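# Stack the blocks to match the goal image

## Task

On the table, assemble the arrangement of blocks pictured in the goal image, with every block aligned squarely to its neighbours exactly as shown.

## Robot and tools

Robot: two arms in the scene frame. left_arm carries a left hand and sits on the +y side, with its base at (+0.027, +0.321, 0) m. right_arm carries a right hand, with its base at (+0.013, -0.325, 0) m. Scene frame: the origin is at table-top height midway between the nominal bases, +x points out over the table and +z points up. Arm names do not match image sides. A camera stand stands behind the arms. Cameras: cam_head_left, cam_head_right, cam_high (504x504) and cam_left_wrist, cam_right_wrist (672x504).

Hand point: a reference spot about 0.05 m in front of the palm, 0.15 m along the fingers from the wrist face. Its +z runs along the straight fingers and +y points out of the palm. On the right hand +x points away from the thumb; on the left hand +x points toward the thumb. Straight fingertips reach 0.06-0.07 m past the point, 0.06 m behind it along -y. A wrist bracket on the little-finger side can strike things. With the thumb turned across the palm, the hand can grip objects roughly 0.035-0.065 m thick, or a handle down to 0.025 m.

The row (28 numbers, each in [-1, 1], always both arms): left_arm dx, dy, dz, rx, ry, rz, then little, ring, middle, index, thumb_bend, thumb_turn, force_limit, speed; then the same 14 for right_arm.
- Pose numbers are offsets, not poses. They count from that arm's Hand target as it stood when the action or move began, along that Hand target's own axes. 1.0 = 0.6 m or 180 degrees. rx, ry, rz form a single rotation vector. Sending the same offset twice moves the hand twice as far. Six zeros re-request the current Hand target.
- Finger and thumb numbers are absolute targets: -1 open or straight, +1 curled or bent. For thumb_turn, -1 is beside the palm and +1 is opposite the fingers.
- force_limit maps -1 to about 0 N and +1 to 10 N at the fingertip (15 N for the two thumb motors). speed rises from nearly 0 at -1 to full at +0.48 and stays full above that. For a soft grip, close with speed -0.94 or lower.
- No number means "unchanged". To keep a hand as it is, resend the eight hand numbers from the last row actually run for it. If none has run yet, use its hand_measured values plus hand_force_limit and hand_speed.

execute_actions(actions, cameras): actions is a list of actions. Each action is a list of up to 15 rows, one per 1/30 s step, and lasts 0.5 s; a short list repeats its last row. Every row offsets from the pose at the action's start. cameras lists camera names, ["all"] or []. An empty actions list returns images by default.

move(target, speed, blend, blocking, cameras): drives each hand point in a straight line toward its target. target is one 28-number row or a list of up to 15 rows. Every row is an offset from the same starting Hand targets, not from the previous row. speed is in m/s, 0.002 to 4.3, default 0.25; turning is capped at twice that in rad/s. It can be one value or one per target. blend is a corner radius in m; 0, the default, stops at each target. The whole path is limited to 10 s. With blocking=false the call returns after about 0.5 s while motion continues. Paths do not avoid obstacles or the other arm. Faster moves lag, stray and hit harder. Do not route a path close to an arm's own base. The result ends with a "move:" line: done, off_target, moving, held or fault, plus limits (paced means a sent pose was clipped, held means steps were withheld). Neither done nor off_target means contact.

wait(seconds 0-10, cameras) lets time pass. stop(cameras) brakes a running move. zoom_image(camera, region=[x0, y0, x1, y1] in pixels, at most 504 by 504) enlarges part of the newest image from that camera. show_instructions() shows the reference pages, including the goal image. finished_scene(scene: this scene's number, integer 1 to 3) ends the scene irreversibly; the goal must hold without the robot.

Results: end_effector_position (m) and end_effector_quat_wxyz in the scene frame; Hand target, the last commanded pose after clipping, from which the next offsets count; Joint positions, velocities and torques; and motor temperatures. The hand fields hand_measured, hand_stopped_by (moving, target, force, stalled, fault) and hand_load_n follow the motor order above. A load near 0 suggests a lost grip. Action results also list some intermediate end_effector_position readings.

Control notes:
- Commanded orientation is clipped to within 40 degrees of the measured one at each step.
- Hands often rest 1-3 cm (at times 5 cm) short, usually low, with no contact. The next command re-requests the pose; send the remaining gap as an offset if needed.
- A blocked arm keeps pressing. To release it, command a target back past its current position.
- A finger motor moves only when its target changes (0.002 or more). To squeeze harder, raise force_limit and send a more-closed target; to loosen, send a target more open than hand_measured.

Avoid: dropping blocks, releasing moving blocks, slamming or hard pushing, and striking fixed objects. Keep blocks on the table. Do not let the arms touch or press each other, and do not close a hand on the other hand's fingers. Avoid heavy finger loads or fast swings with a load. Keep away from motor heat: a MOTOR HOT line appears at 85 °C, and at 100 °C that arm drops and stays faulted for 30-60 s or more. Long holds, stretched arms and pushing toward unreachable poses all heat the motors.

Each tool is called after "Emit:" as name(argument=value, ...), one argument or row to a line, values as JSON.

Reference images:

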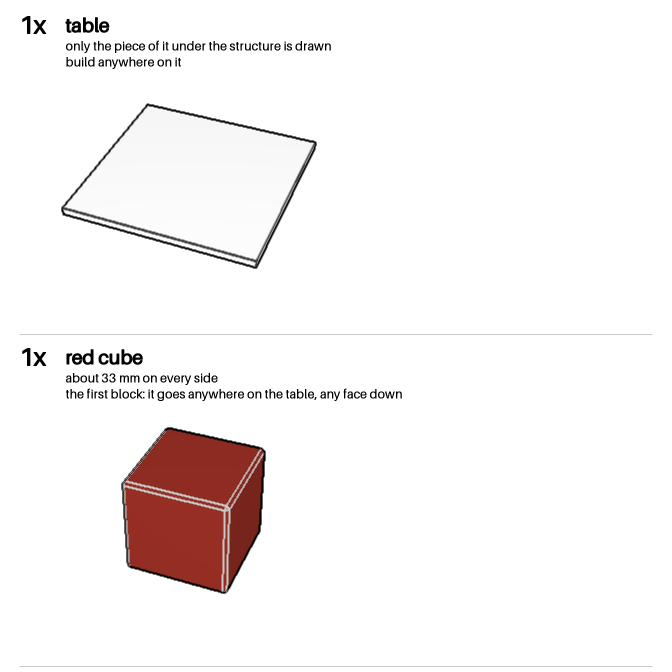

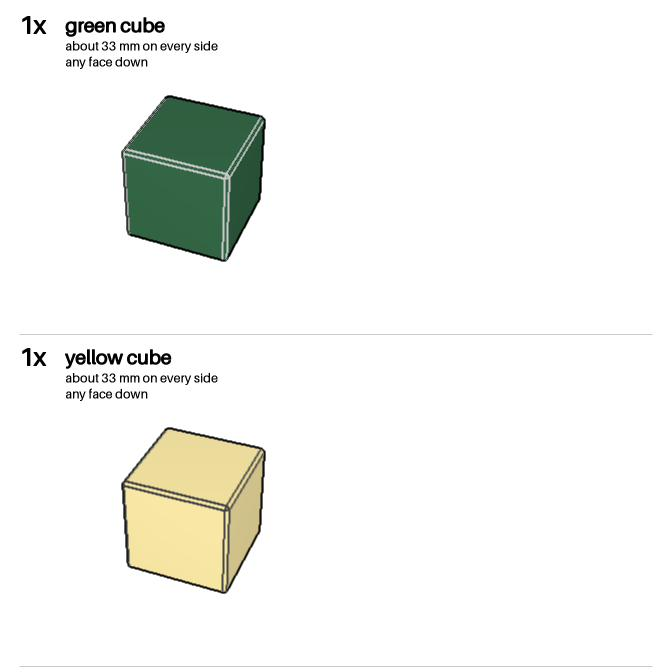

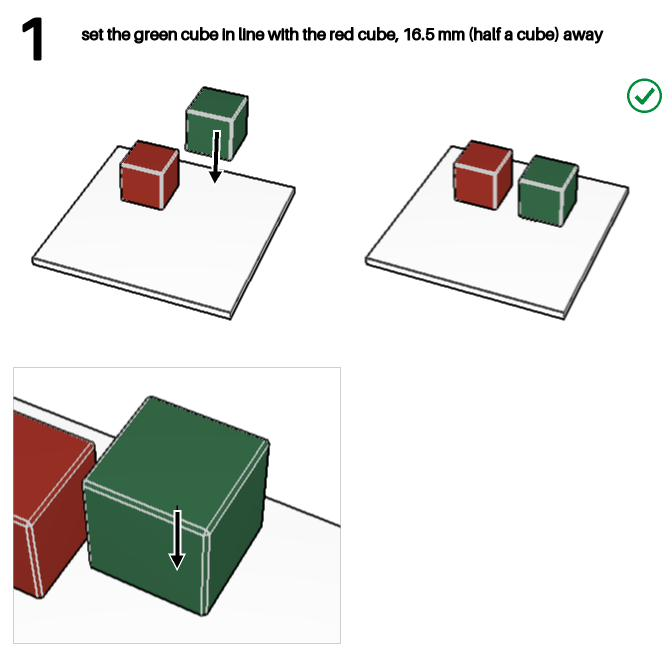

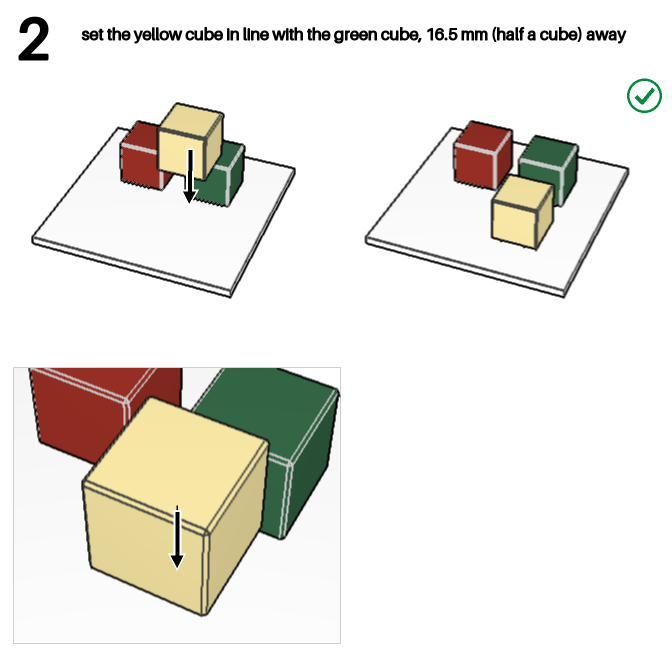

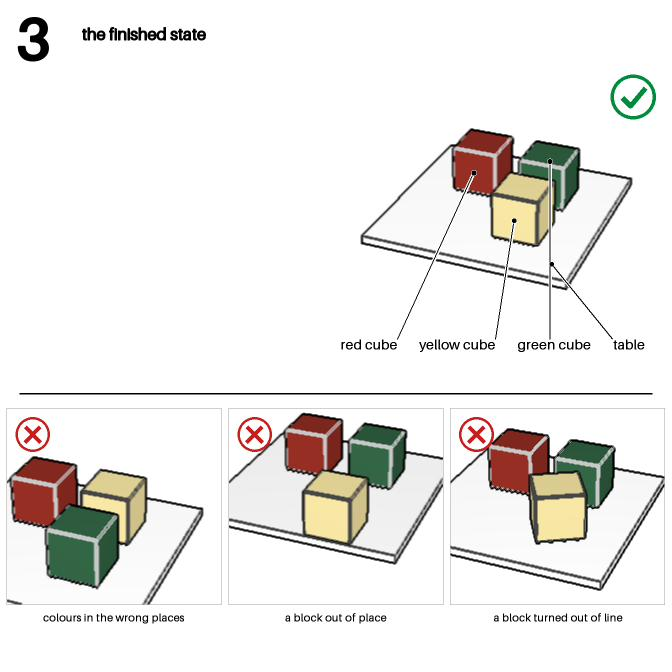

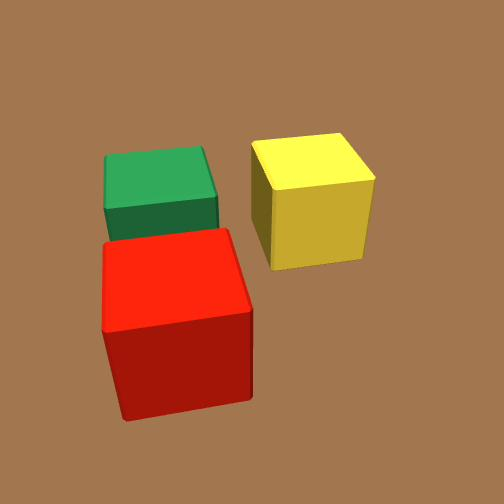

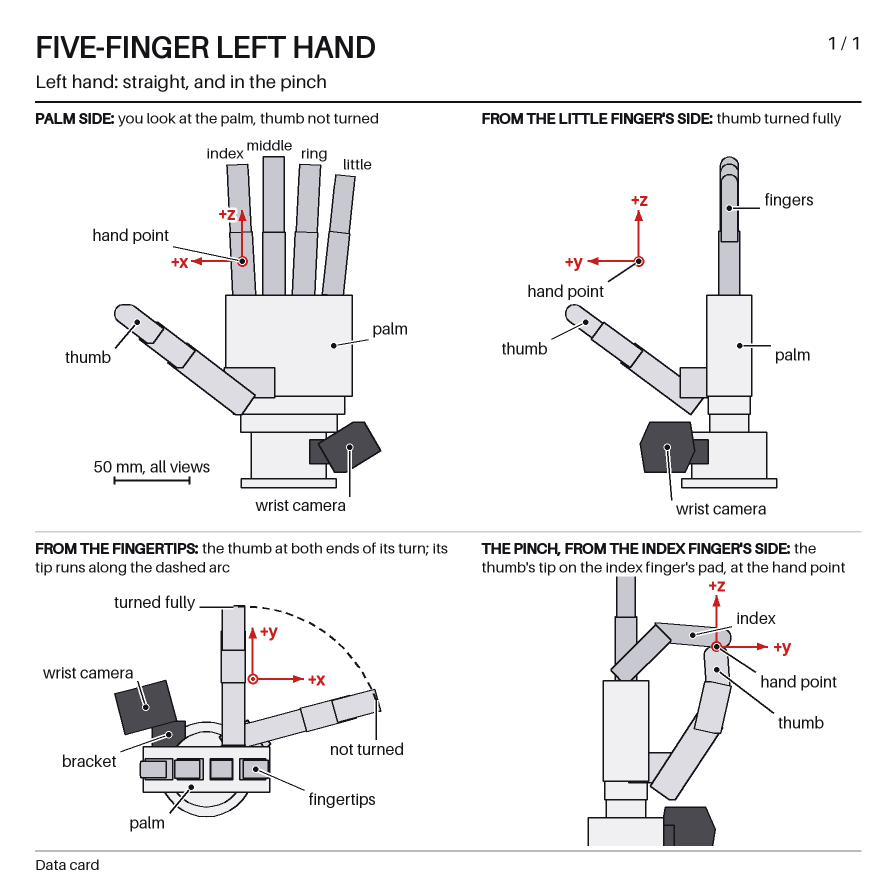

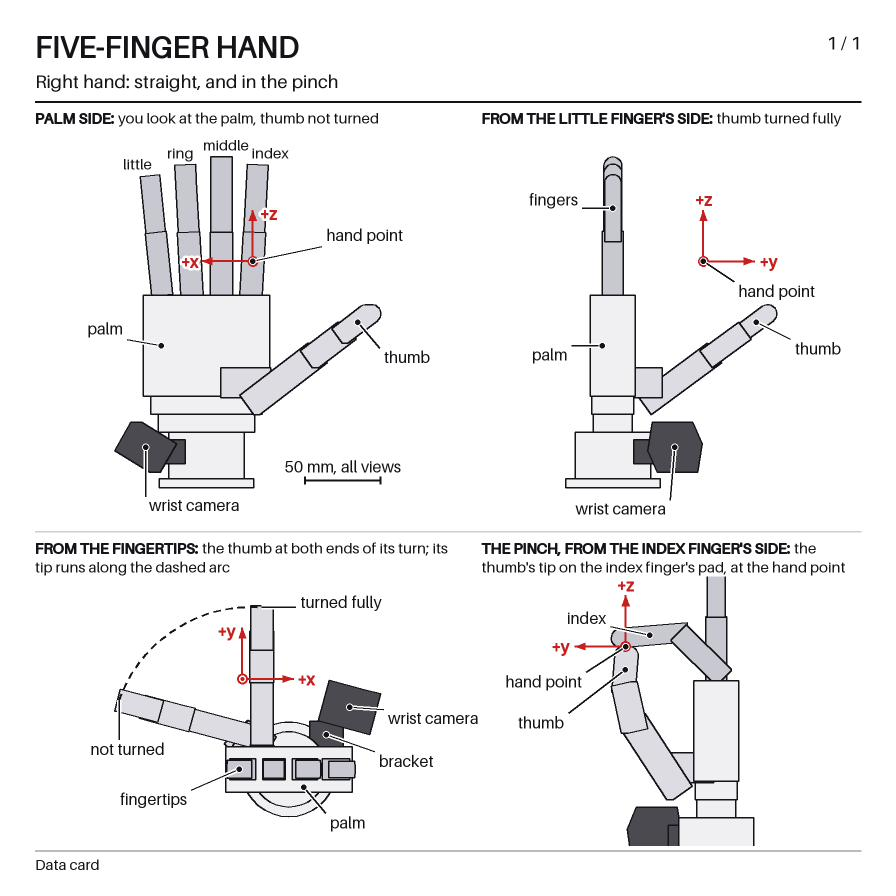

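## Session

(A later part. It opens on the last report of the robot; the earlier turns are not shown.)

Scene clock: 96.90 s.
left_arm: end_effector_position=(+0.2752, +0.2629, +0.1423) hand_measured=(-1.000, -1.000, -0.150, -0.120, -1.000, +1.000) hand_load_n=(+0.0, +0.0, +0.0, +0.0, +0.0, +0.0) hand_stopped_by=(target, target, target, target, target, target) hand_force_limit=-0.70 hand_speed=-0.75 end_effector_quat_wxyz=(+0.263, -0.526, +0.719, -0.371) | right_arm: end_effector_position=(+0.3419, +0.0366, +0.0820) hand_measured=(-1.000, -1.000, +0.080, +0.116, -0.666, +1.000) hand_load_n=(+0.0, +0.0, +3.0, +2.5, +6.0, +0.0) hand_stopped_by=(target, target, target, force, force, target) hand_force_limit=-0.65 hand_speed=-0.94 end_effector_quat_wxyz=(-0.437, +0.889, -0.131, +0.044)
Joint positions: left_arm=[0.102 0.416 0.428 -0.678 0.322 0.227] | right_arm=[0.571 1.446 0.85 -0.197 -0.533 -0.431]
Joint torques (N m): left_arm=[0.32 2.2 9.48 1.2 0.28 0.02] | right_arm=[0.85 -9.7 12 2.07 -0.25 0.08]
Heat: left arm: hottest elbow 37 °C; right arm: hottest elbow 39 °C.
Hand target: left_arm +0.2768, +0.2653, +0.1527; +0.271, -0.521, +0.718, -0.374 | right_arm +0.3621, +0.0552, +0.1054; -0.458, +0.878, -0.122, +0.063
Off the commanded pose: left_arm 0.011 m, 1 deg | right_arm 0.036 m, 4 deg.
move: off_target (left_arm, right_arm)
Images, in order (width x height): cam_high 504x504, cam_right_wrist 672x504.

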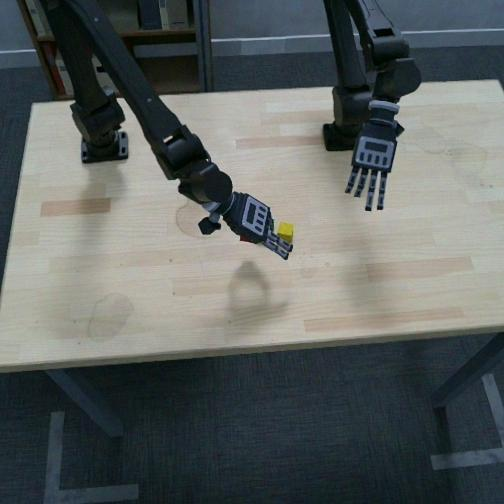

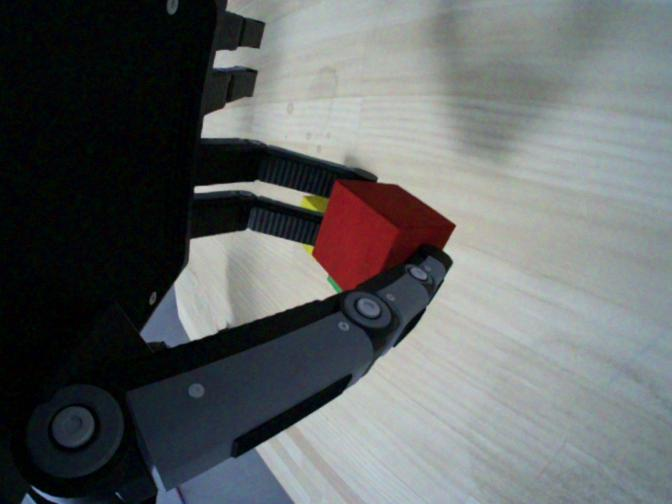

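Emit:
move(
  target=[0,0,0,0,0,0,-1,-1,-0.15,-0.12,-1,1,-0.7,-0.75,0.0105,0.0753,0.0523,0,0,0,-1,-1,0.08,0.3,-0.3,1,-0.65,-0.94],
  speed=0.1,
  cameras=["cam_right_wrist","cam_high","cam_left_wrist"],
)

Emit:
zoom_image(
  camera="cam_high",
  region=[235, 205, 305, 265],
)

Emit:
zoom_image(
  camera="cam_right_wrist",
  region=[200, 120, 500, 380],
)

Scene clock: 100.13 s.
left_arm: end_effector_position=(+0.2752, +0.2630, +0.1423) hand_measured=(-1.000, -1.000, -0.150, -0.120, -1.000, +1.000) hand_load_n=(+0.0, +0.0, +0.0, +0.0, +0.5, +0.0) hand_stopped_by=(target, target, target, target, target, target) hand_force_limit=-0.70 hand_speed=-0.75 end_effector_quat_wxyz=(+0.263, -0.526, +0.719, -0.371) | right_arm: end_effector_position=(+0.3629, +0.0523, +0.0475) hand_measured=(-1.000, -1.000, +0.080, +0.116, -0.666, +1.000) hand_load_n=(+0.0, +0.0, +3.0, +2.5, +6.5, +0.0) hand_stopped_by=(target, target, target, force, force, target) hand_force_limit=-0.65 hand_speed=-0.94 end_effector_quat_wxyz=(-0.451, +0.882, -0.123, +0.057)
Joint positions: left_arm=[0.103 0.416 0.428 -0.678 0.322 0.228] | right_arm=[0.571 1.561 0.85 -0.039 -0.536 -0.431]
Joint torques (N m): left_arm=[0.5 1.96 9.43 1.28 0.29 0] | right_arm=[0.09 -11.16 7.25 2.19 -0.43 -0.02]
Heat: left arm: hottest elbow 37 °C; right arm: hottest elbow 38 °C.
Hand target: left_arm +0.2769, +0.2654, +0.1527; +0.271, -0.521, +0.718, -0.374 | right_arm +0.3681, +0.0533, +0.0503; -0.458, +0.878, -0.122, +0.063
Off the commanded pose: left_arm 0.011 m, 1 deg | right_arm 0.006 m, 1 deg.
move: off_target (left_arm)
Images, in order (width x height): cam_high 504x504, cam_left_wrist 672x504, cam_right_wrist 672x504.

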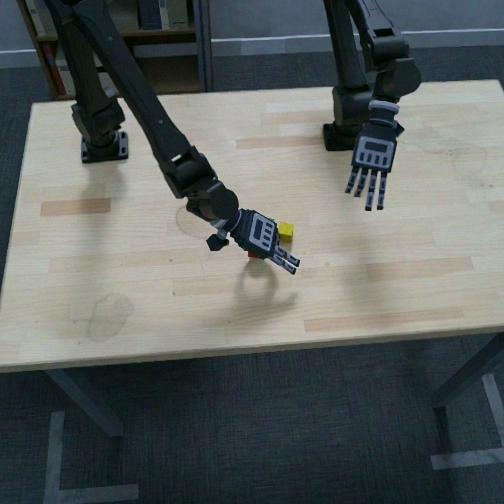

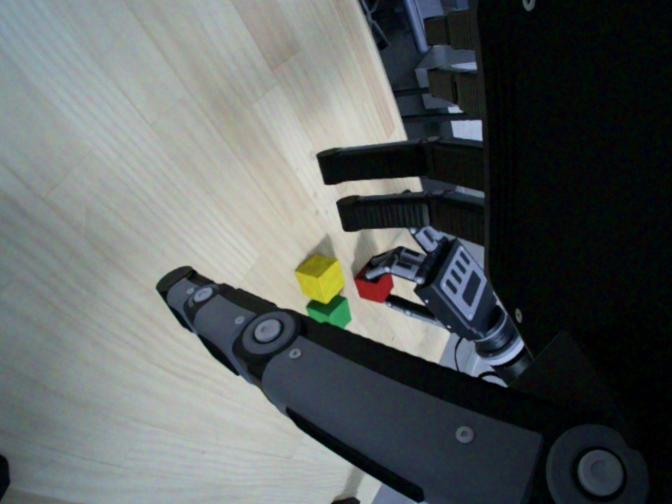

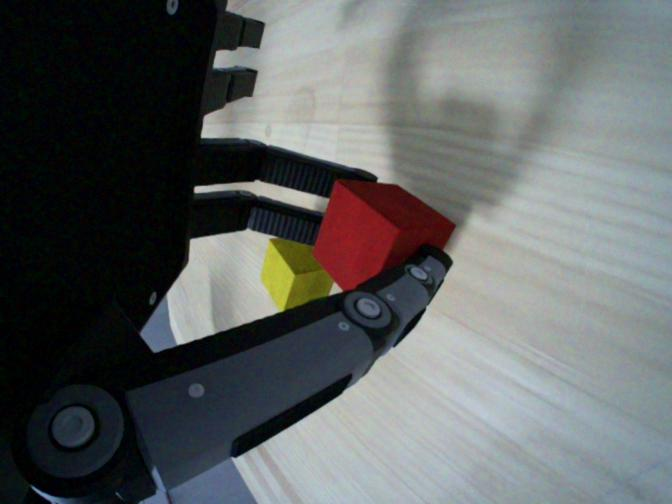

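Scaled by 7.200.

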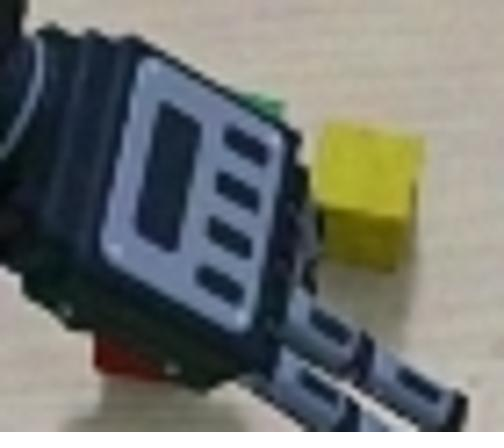

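Scaled by 1.680 from the camera's 672x504 image, which has a finer 960x720 frame.

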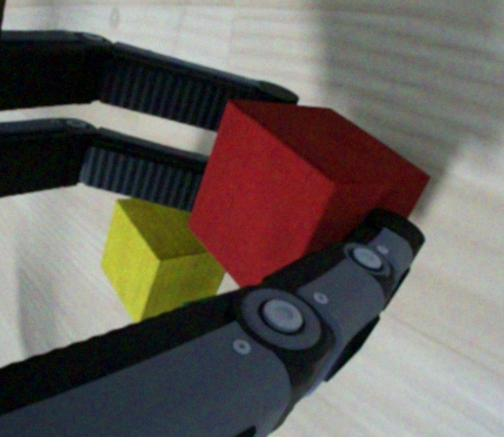

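Emit:
zoom_image(
  camera="cam_left_wrist",
  region=[285, 230, 405, 340],
)

Emit:
zoom_image(
  camera="cam_high",
  region=[240, 216, 300, 266],
)

Emit:
zoom_image(
  camera="cam_high",
  region=[272, 216, 302, 246],
)

Scaled by 4.200 from the camera's 672x504 image, which has a finer 960x720 frame.

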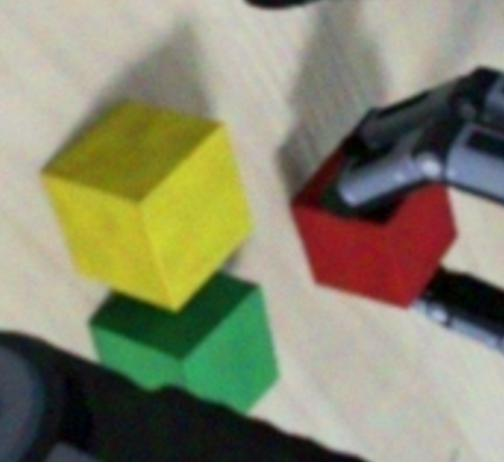

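Scaled by 8.400.

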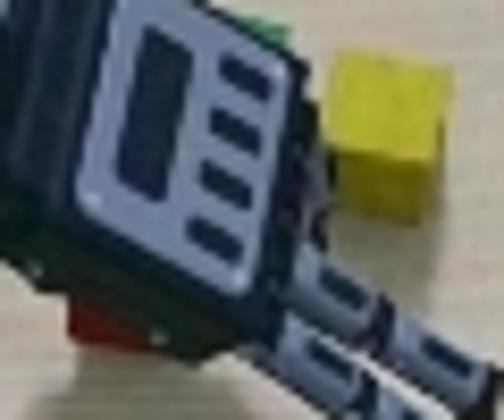

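Scaled by 16.800.

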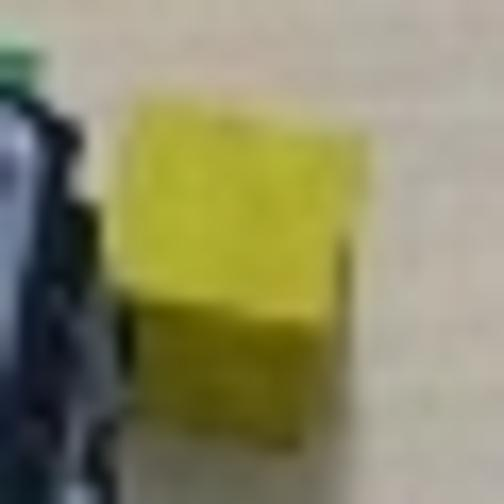

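Emit:
move(
  target=[0,0,0,0,0,0,-1,-1,-0.15,-0.12,-1,1,-0.7,-0.75,-0.033,0.0058,0.0091,0,0.0228,0.0159,-1,-1,0.08,0.3,-0.3,1,-0.65,-0.94],
  speed=0.08,
  cameras=["cam_high","cam_left_wrist"],
)

Emit:
zoom_image(
  camera="cam_left_wrist",
  region=[285, 230, 405, 340],
)

Emit:
zoom_image(
  camera="cam_high",
  region=[240, 226, 280, 266],
)

Scene clock: 103.53 s.
left_arm: end_effector_position=(+0.2752, +0.2630, +0.1423) hand_measured=(-1.000, -1.000, -0.150, -0.120, -1.000, +1.000) hand_load_n=(+0.0, +0.0, +0.0, +0.0, +0.0, +0.0) hand_stopped_by=(target, target, target, target, target, target) hand_force_limit=-0.70 hand_speed=-0.75 end_effector_quat_wxyz=(+0.263, -0.526, +0.719, -0.371) | right_arm: end_effector_position=(+0.3497, +0.0547, +0.0330) hand_measured=(-1.000, -1.000, +0.080, +0.116, -0.666, +1.000) hand_load_n=(+0.0, +0.0, +3.0, +2.5, +6.5, -0.5) hand_stopped_by=(target, target, target, force, force, target) hand_force_limit=-0.65 hand_speed=-0.94 end_effector_quat_wxyz=(-0.442, +0.878, -0.163, +0.076)
Joint positions: left_arm=[0.103 0.416 0.428 -0.678 0.322 0.228] | right_arm=[0.615 1.552 0.785 0.049 -0.431 -0.336]
Joint torques (N m): left_arm=[0.73 1.79 9.47 1.18 0.28 0] | right_arm=[1.03 -12.69 6.84 2.17 -0.15 0.09]
Heat: left arm: hottest elbow 38 °C; right arm: hottest elbow 38 °C.
Hand target: left_arm +0.2769, +0.2654, +0.1527; +0.271, -0.521, +0.718, -0.374 | right_arm +0.3496, +0.0609, +0.0442; -0.454, +0.872, -0.160, +0.083
Off the commanded pose: left_arm 0.011 m, 1 deg | right_arm 0.013 m, 2 deg.
move: off_target (left_arm, right_arm)
Images, in order (width x height): cam_high 504x504, cam_left_wrist 672x504.

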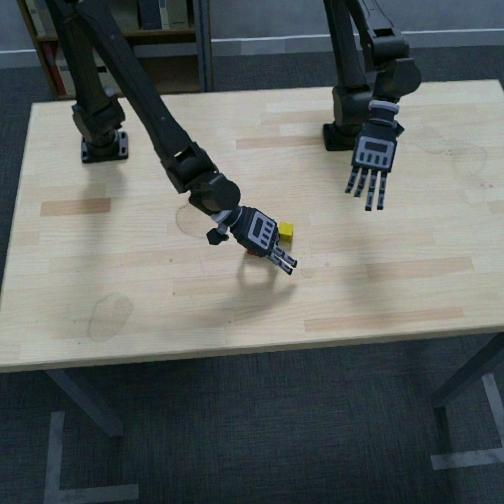

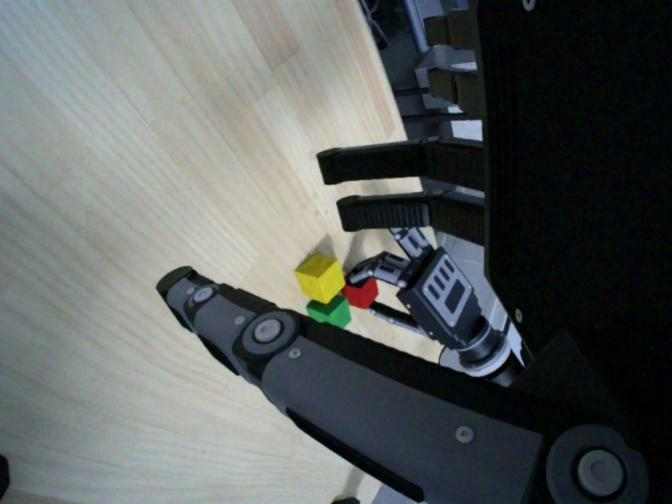

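Scaled by 4.200 from the camera's 672x504 image, which has a finer 960x720 frame.

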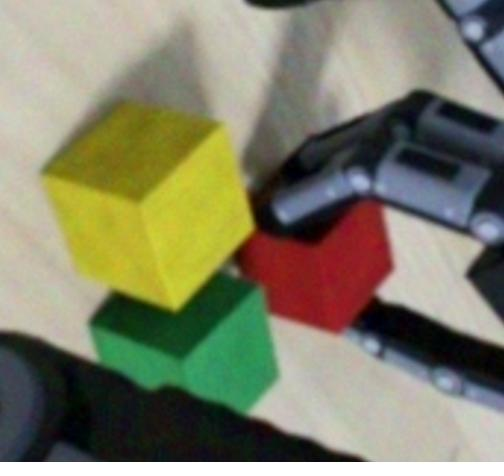

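Scaled by 12.600.

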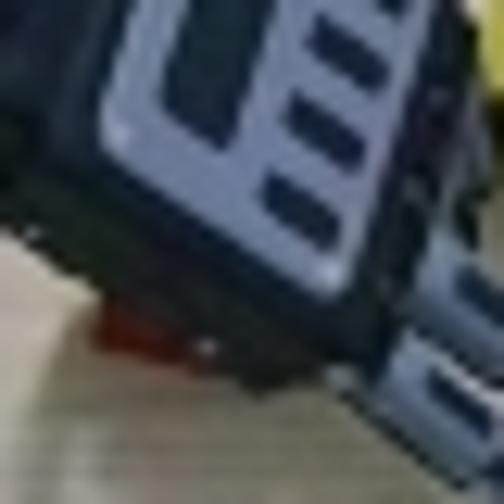

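Emit:
move(
  target=[
    [0,0,0,0,0,0,-1,-1,-0.15,-0.12,-1,1,-0.7,-0.75,0,-0.0478,-0.0335,0,0,0,-1,-1,0.08,0.3,-0.3,1,-0.65,-0.94],
    [0,0,0,0,0,0,-1,-1,-0.15,-0.12,-1,1,-0.7,-0.75,-0.0095,-0.0525,-0.0268,0,0.01365,0.0096,-1,-1,0.08,0.3,-0.3,1,-0.65,-0.94],
    [0,0,0,0,0,0,-1,-1,-0.15,-0.12,-1,1,-0.7,-0.75,-0.0095,0.0065,0.0145,0,0.01365,0.0096,-1,-1,0.08,0.3,-0.3,1,-0.65,-0.94],
  ],
  speed=0.08,
  blend=[0.01,0.0,0],
  cameras=["cam_high","cam_left_wrist"],
)

Emit:
zoom_image(
  camera="cam_left_wrist",
  region=[285, 230, 405, 340],
)

Emit:
zoom_image(
  camera="cam_high",
  region=[240, 226, 280, 266],
)

Scene clock: 108.20 s.
left_arm: end_effector_position=(+0.2752, +0.2630, +0.1423) hand_measured=(-1.000, -1.000, -0.150, -0.120, -1.000, +1.000) hand_load_n=(+0.0, +0.0, +0.0, +0.0, +0.0, +0.0) hand_stopped_by=(target, target, target, target, target, target) hand_force_limit=-0.70 hand_speed=-0.75 end_effector_quat_wxyz=(+0.263, -0.526, +0.719, -0.371) | right_arm: end_effector_position=(+0.3462, +0.0613, +0.0337) hand_measured=(-1.000, -1.000, +0.080, +0.116, -0.666, +1.000) hand_load_n=(-0.5, +0.0, +3.5, +2.5, +6.5, +0.0) hand_stopped_by=(target, target, target, force, force, target) hand_force_limit=-0.65 hand_speed=-0.94 end_effector_quat_wxyz=(-0.445, +0.871, -0.184, +0.093)
Joint positions: left_arm=[0.103 0.416 0.428 -0.678 0.322 0.228] | right_arm=[0.645 1.54 0.762 0.1 -0.365 -0.279]
Joint torques (N m): left_arm=[0.56 1.79 9.46 1.22 0.28 0] | right_arm=[1.14 -10.29 7.09 2.26 -0.15 0.09]
Heat: left arm: hottest elbow 39 °C; right arm: hottest elbow 37 °C.
Hand target: left_arm +0.2769, +0.2654, +0.1527; +0.271, -0.521, +0.718, -0.374 | right_arm +0.3461, +0.0677, +0.0362; -0.452, +0.868, -0.183, +0.095
Off the commanded pose: left_arm 0.011 m, 1 deg | right_arm 0.007 m, 1 deg.
move: off_target (left_arm)
Images, in order (width x height): cam_high 504x504, cam_left_wrist 672x504.

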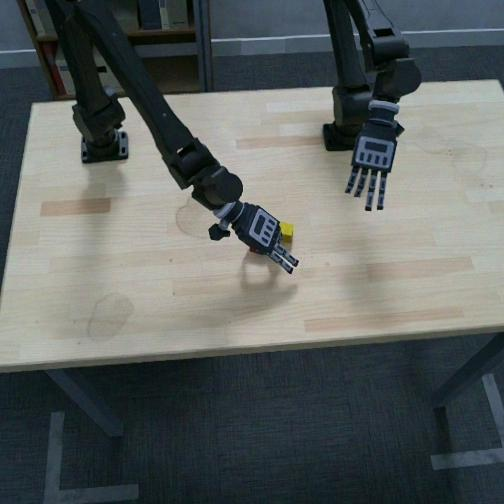

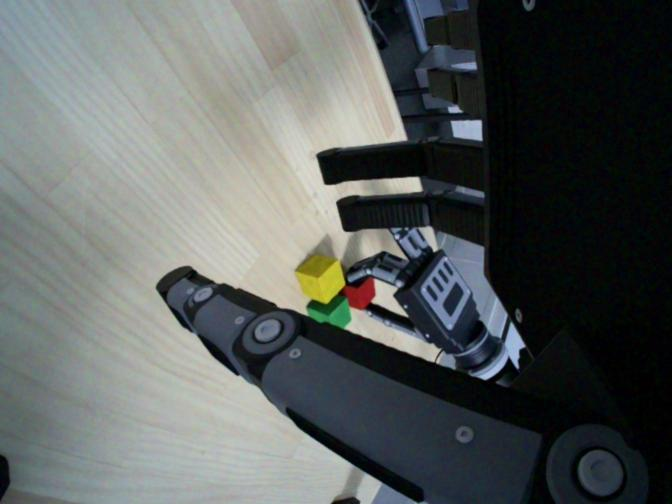

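Scaled by 4.200 from the camera's 672x504 image, which has a finer 960x720 frame.

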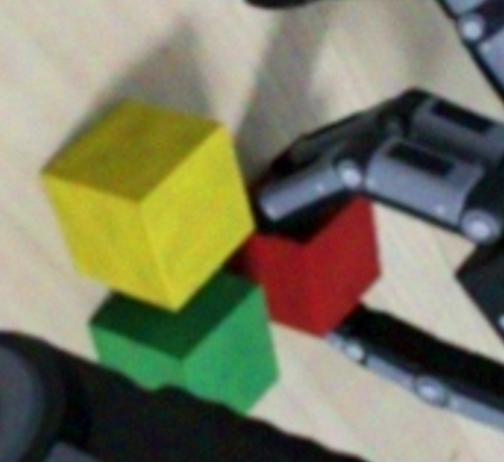

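Scaled by 12.600.

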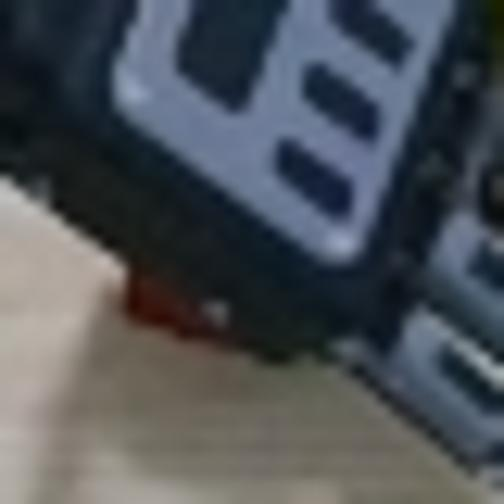

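Emit:
move(
  target=[
    [0,0,0,0,0,0,-1,-1,-0.15,-0.12,-1,1,-0.7,-0.75,-0.0058,-0.0302,-0.015,0,0,0,-1,-1,0.08,0.3,-0.3,1,-0.65,-0.94],
    [0,0,0,0,0,0,-1,-1,-0.15,-0.12,-1,1,-0.7,-0.75,-0.0058,-0.0015,0.0052,0,0,0,-1,-1,0.08,0.3,-0.3,1,-0.65,-0.94],
  ],
  speed=0.08,
  cameras=["cam_high","cam_left_wrist"],
)

Emit:
zoom_image(
  camera="cam_high",
  region=[240, 226, 280, 266],
)

Emit:
zoom_image(
  camera="cam_left_wrist",
  region=[285, 230, 405, 340],
)

Scene clock: 110.70 s.
left_arm: end_effector_position=(+0.2752, +0.2630, +0.1423) hand_measured=(-1.000, -1.000, -0.150, -0.120, -1.000, +1.000) hand_load_n=(+0.0, +0.0, +0.0, -0.5, +0.0, +0.0) hand_stopped_by=(target, target, target, target, target, target) hand_force_limit=-0.70 hand_speed=-0.75 end_effector_quat_wxyz=(+0.263, -0.526, +0.719, -0.371) | right_arm: end_effector_position=(+0.3438, +0.0648, +0.0326) hand_measured=(-1.000, -1.000, +0.080, +0.116, -0.666, +1.000) hand_load_n=(+0.0, +0.0, +3.5, +2.0, +6.0, +0.0) hand_stopped_by=(target, target, target, force, force, target) hand_force_limit=-0.65 hand_speed=-0.94 end_effector_quat_wxyz=(-0.445, +0.871, -0.184, +0.093)
Joint positions: left_arm=[0.103 0.416 0.428 -0.678 0.322 0.228] | right_arm=[0.656 1.544 0.762 0.106 -0.357 -0.272]
Joint torques (N m): left_arm=[0.5 2.08 9.46 1.18 0.29 0.01] | right_arm=[1.08 -10.05 7.23 2.29 -0.12 0.08]
Heat: left arm: hottest elbow 39 °C; right arm: hottest elbow 37 °C.
Hand target: left_arm +0.2769, +0.2654, +0.1527; +0.271, -0.521, +0.718, -0.374 | right_arm +0.3441, +0.0719, +0.0352; -0.452, +0.868, -0.183, +0.095
Off the commanded pose: left_arm 0.011 m, 1 deg | right_arm 0.008 m, 1 deg.
move: off_target (left_arm)
Images, in order (width x height): cam_high 504x504, cam_left_wrist 672x504.

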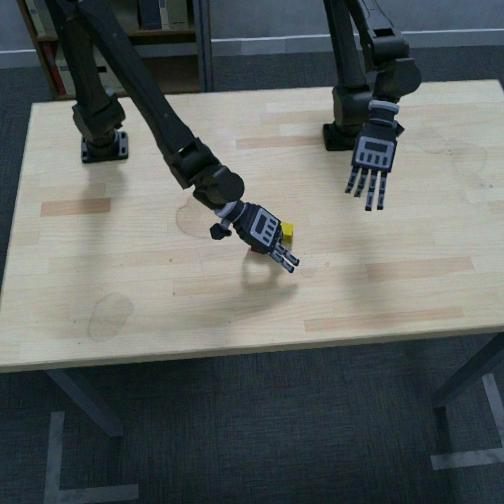

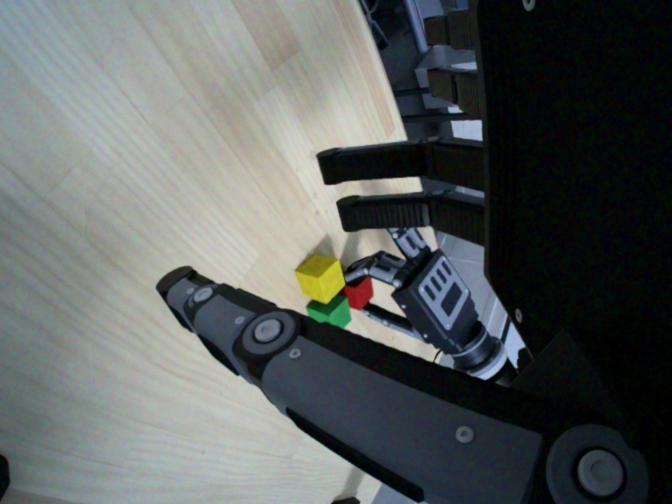

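Scaled by 12.600.

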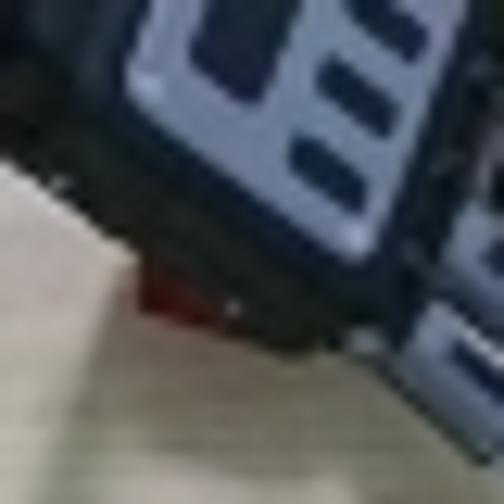

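Scaled by 4.200 from the camera's 672x504 image, which has a finer 960x720 frame.

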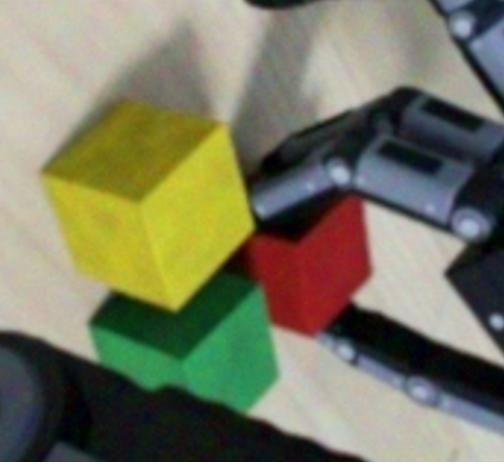

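Emit:
move(
  target=[
    [0,0,0,0,0,0,-1,-1,-0.15,-0.12,-1,1,-0.7,-0.75,0,0.0028,0.0018,0,0,0,-1,-1,0.08,0.3,-0.3,1,-0.65,-0.94],
    [0,0,0,0,0,0,-1,-1,-0.15,-0.12,-1,1,-0.7,-0.75,0,0.0028,0.0018,0,0,0,-1,-1,0.08,0.3,-0.85,1,-0.65,-0.8],
    [0,0,0,0,0,0,-1,-1,-0.15,-0.12,-1,1,-0.7,-0.75,0,0.0028,0.0018,0,0,0,-1,-1,-0.15,-0.12,-1,1,-0.7,-0.75],
    [0,0,0,0,0,0,-1,-1,-0.15,-0.12,-1,1,-0.7,-0.75,0,-0.0819,-0.0574,0,0,0,-1,-1,-0.15,-0.12,-1,1,-0.7,-0.75],
  ],
  speed=0.08,
  cameras=["cam_high","cam_right_wrist"],
)

Scene clock: 115.43 s.
left_arm: end_effector_position=(+0.2752, +0.2630, +0.1423) hand_measured=(-1.000, -1.000, -0.150, -0.120, -1.000, +1.000) hand_load_n=(+0.0, +0.0, +0.0, +0.0, +0.0, +0.5) hand_stopped_by=(target, target, target, target, target, target) hand_force_limit=-0.70 hand_speed=-0.75 end_effector_quat_wxyz=(+0.263, -0.526, +0.719, -0.371) | right_arm: end_effector_position=(+0.3314, +0.0542, +0.0666) hand_measured=(-1.000, -1.000, -0.150, -0.120, -1.000, +1.000) hand_load_n=(+0.0, +0.0, +0.0, +0.0, +0.0, +0.0) hand_stopped_by=(target, target, target, target, target, target) hand_force_limit=-0.70 hand_speed=-0.75 end_effector_quat_wxyz=(-0.432, +0.878, -0.190, +0.083)
Joint positions: left_arm=[0.103 0.416 0.428 -0.678 0.322 0.228] | right_arm=[0.656 1.441 0.783 -0.057 -0.357 -0.271]
Joint torques (N m): left_arm=[0.67 2.02 9.46 1.25 0.3 0.01] | right_arm=[0.91 -11.11 11.43 1.33 -0.15 0.08]
Heat: left arm: hottest elbow 39 °C; right arm: hottest elbow 37 °C.
Hand target: left_arm +0.2769, +0.2654, +0.1527; +0.271, -0.521, +0.718, -0.374 | right_arm +0.3441, +0.0718, +0.0951; -0.452, +0.868, -0.183, +0.095
Off the commanded pose: left_arm 0.011 m, 1 deg | right_arm 0.036 m, 3 deg.
move: off_target (left_arm, right_arm)
Images, in order (width x height): cam_high 504x504, cam_right_wrist 672x504.

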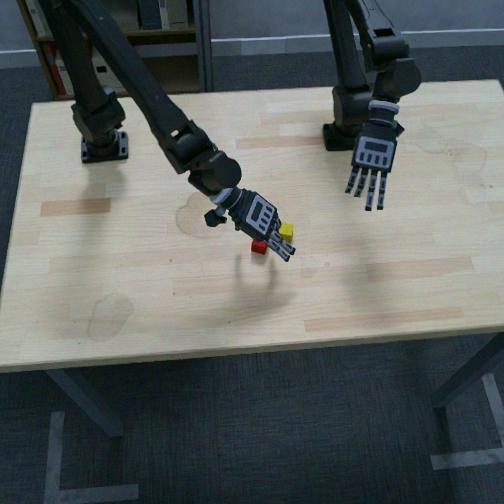

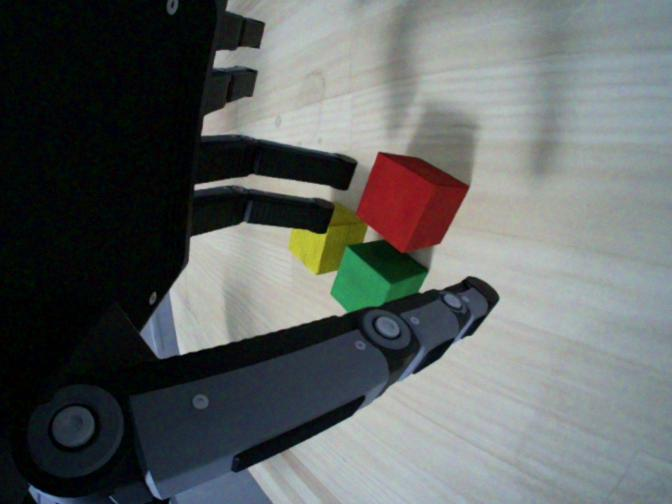

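Emit:
zoom_image(
  camera="cam_right_wrist",
  region=[270, 130, 490, 330],
)

Emit:
zoom_image(
  camera="cam_high",
  region=[245, 226, 275, 256],
)

Scaled by 2.291 from the camera's 672x504 image, which has a finer 960x720 frame.

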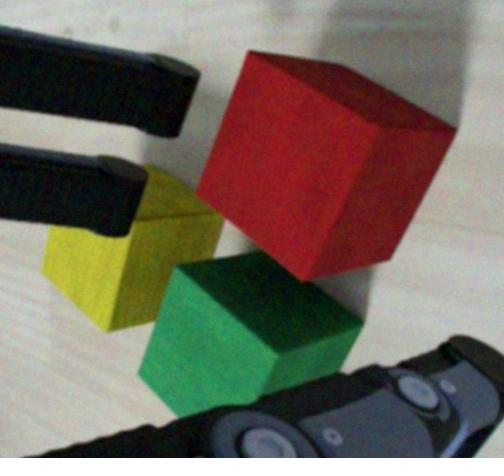

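Scaled by 16.800.

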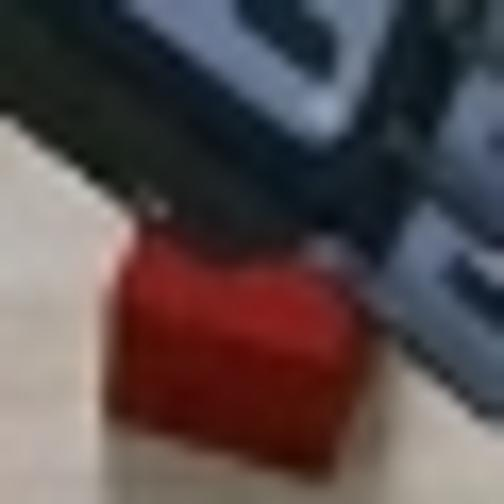

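Emit:
move(
  target=[
    [0,0,0,0,0,0,-1,-1,-0.15,-0.12,-1,1,-0.7,-0.75,0,-0.041,-0.0287,0,0,0,-1,-1,-0.15,-0.12,-1,1,-0.7,-0.75],
    [0.2568,-0.0187,0.2087,0,0.0205,0.0144,-1,-1,-0.15,-0.12,-1,1,-0.7,-0.75,0.1035,0.142,-0.2897,0,0,0,-1,-1,-0.15,-0.12,-1,1,-0.7,-0.75],
    [0.2267,0.0143,0.2198,0,0.0205,0.0144,-1,-1,-0.15,-0.12,-1,1,-0.7,-0.75,0.1035,0.142,-0.2897,0,0,0,-1,-1,-0.15,-0.12,-1,1,-0.7,-0.75],
    [0.2267,0.0655,0.2557,0,0.0205,0.0144,-1,-1,-0.15,-0.12,-1,1,-0.7,-0.75,0.1035,0.142,-0.2897,0,0,0,-1,-1,-0.15,-0.12,-1,1,-0.7,-0.75],
  ],
  speed=[0.1,0.2,0.08,0.07],
  blend=[0.02,0,0.005,0],
  cameras=["cam_left_wrist","cam_high"],
)

Emit:
zoom_image(
  camera="cam_left_wrist",
  region=[190, 160, 400, 400],
)

Emit:
zoom_image(
  camera="cam_high",
  region=[245, 206, 295, 256],
)

Scene clock: 120.30 s.
left_arm: end_effector_position=(+0.3273, +0.1043, +0.0316) hand_measured=(-1.000, -1.000, -0.150, -0.120, -1.000, +1.000) hand_load_n=(+0.0, +0.0, +0.0, +0.0, +0.0, +0.0) hand_stopped_by=(target, target, target, target, target, target) hand_force_limit=-0.70 hand_speed=-0.75 end_effector_quat_wxyz=(+0.252, -0.495, +0.740, -0.380) | right_arm: end_effector_position=(+0.3202, -0.1259, +0.1183) hand_measured=(-1.000, -1.000, -0.150, -0.120, -1.000, +1.000) hand_load_n=(+0.0, -0.5, +0.0, +0.0, +0.0, +0.0) hand_stopped_by=(target, target, target, target, target, target) hand_force_limit=-0.70 hand_speed=-0.75 end_effector_quat_wxyz=(-0.450, +0.869, -0.186, +0.087)
Joint positions: left_arm=[-0.589 1.082 0.337 0.11 -0.176 -0.133] | right_arm=[0.194 1.08 0.646 -0.434 -0.706 -0.632]
Joint torques (N m): left_arm=[0.5 -1.85 6.57 2.61 0.03 0.02] | right_arm=[-0.26 -5.36 8.87 1.13 -0.53 -0.1]
Heat: left arm: hottest elbow 39 °C; right arm: hottest elbow 37 °C.
Hand target: left_arm +0.3328, +0.1042, +0.0325; +0.256, -0.493, +0.738, -0.384 | right_arm +0.3240, -0.1283, +0.1247; -0.452, +0.868, -0.183, +0.095
Off the commanded pose: left_arm 0.006 m, 1 deg | right_arm 0.008 m, 1 deg.
move: done; blend cut to 0.0148 m at target 1
Images, in order (width x height): cam_high 504x504, cam_left_wrist 672x504.

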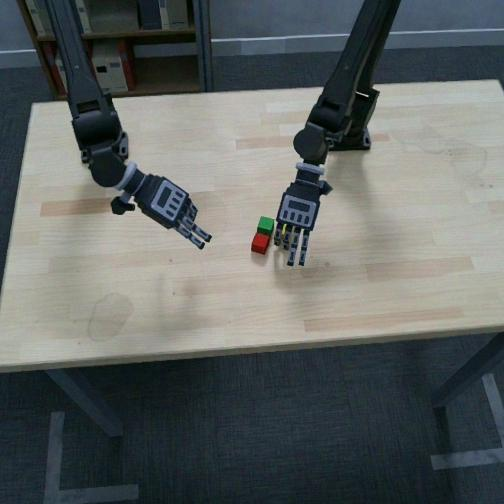

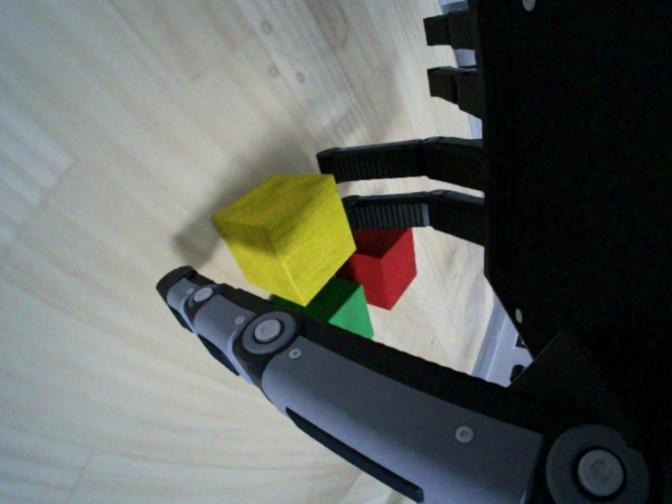

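Scaled by 2.100 from the camera's 672x504 image, which has a finer 960x720 frame.

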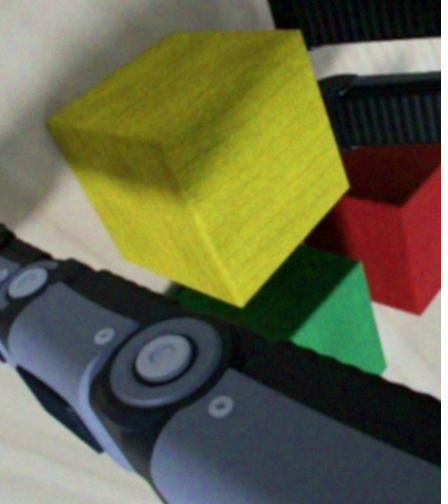

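Scaled by 10.080.

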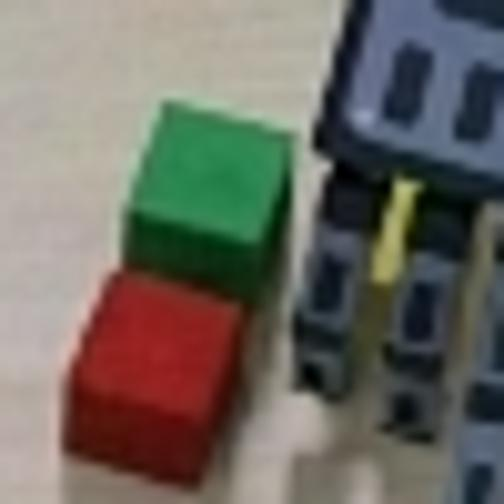

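Emit:
move(
  target=[
    [0,0,0,0,0,0,-1,-1,0.08,0.115,-1,1,-0.4,-0.8,0,0,0,0,0,0,-1,-1,-0.15,-0.12,-1,1,-0.7,-0.75],
    [0,0,0,0,0,0,-1,-1,0.08,0.115,-0.3,1,-0.4,-0.88,0,0,0,0,0,0,-1,-1,-0.15,-0.12,-1,1,-0.7,-0.75],
  ],
  cameras=["cam_left_wrist"],
)

Emit:
zoom_image(
  camera="cam_left_wrist",
  region=[190, 160, 430, 360],
)

Scene clock: 123.80 s.
left_arm: end_effector_position=(+0.3275, +0.1042, +0.0318) hand_measured=(-1.000, -1.000, +0.080, +0.114, -0.670, +1.000) hand_load_n=(+0.0, +0.0, +3.0, +2.0, +5.5, +0.0) hand_stopped_by=(target, target, target, target, force, target) hand_force_limit=-0.40 hand_speed=-0.88 end_effector_quat_wxyz=(+0.252, -0.495, +0.740, -0.380) | right_arm: end_effector_position=(+0.3202, -0.1259, +0.1183) hand_measured=(-1.000, -1.000, -0.150, -0.120, -1.000, +1.000) hand_load_n=(+0.0, +0.0, -0.5, +0.0, +0.0, +0.0) hand_stopped_by=(target, target, target, target, target, target) hand_force_limit=-0.70 hand_speed=-0.75 end_effector_quat_wxyz=(-0.450, +0.869, -0.186, +0.087)
Joint positions: left_arm=[-0.589 1.082 0.337 0.11 -0.176 -0.132] | right_arm=[0.194 1.08 0.646 -0.434 -0.706 -0.632]
Joint torques (N m): left_arm=[0.62 -1.85 6.5 2.59 0.02 0] | right_arm=[-0.38 -5.48 8.79 1.16 -0.53 -0.09]
Heat: left arm: hottest elbow 39 °C; right arm: hottest elbow 37 °C.
Hand target: left_arm +0.3328, +0.1042, +0.0325; +0.257, -0.493, +0.738, -0.384 | right_arm +0.3240, -0.1283, +0.1247; -0.452, +0.868, -0.183, +0.095
Off the commanded pose: left_arm 0.005 m, 1 deg | right_arm 0.008 m, 1 deg.
move: done
Images, in order (width x height): cam_left_wrist 672x504.

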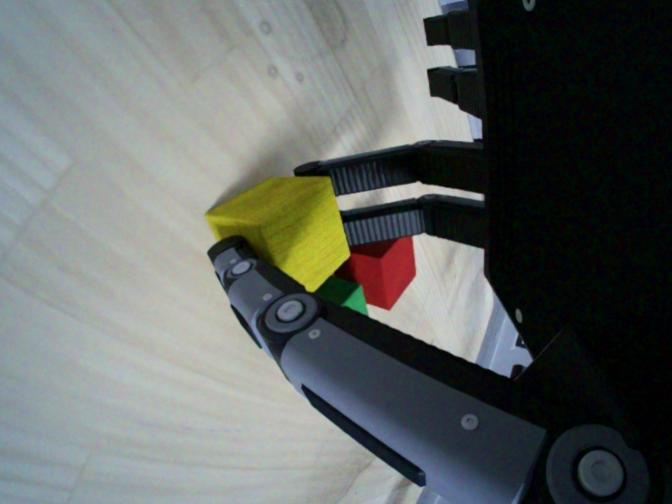

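Scaled by 2.100 from the camera's 672x504 image, which has a finer 960x720 frame.

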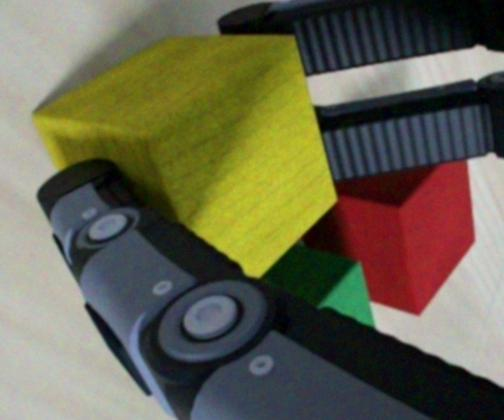

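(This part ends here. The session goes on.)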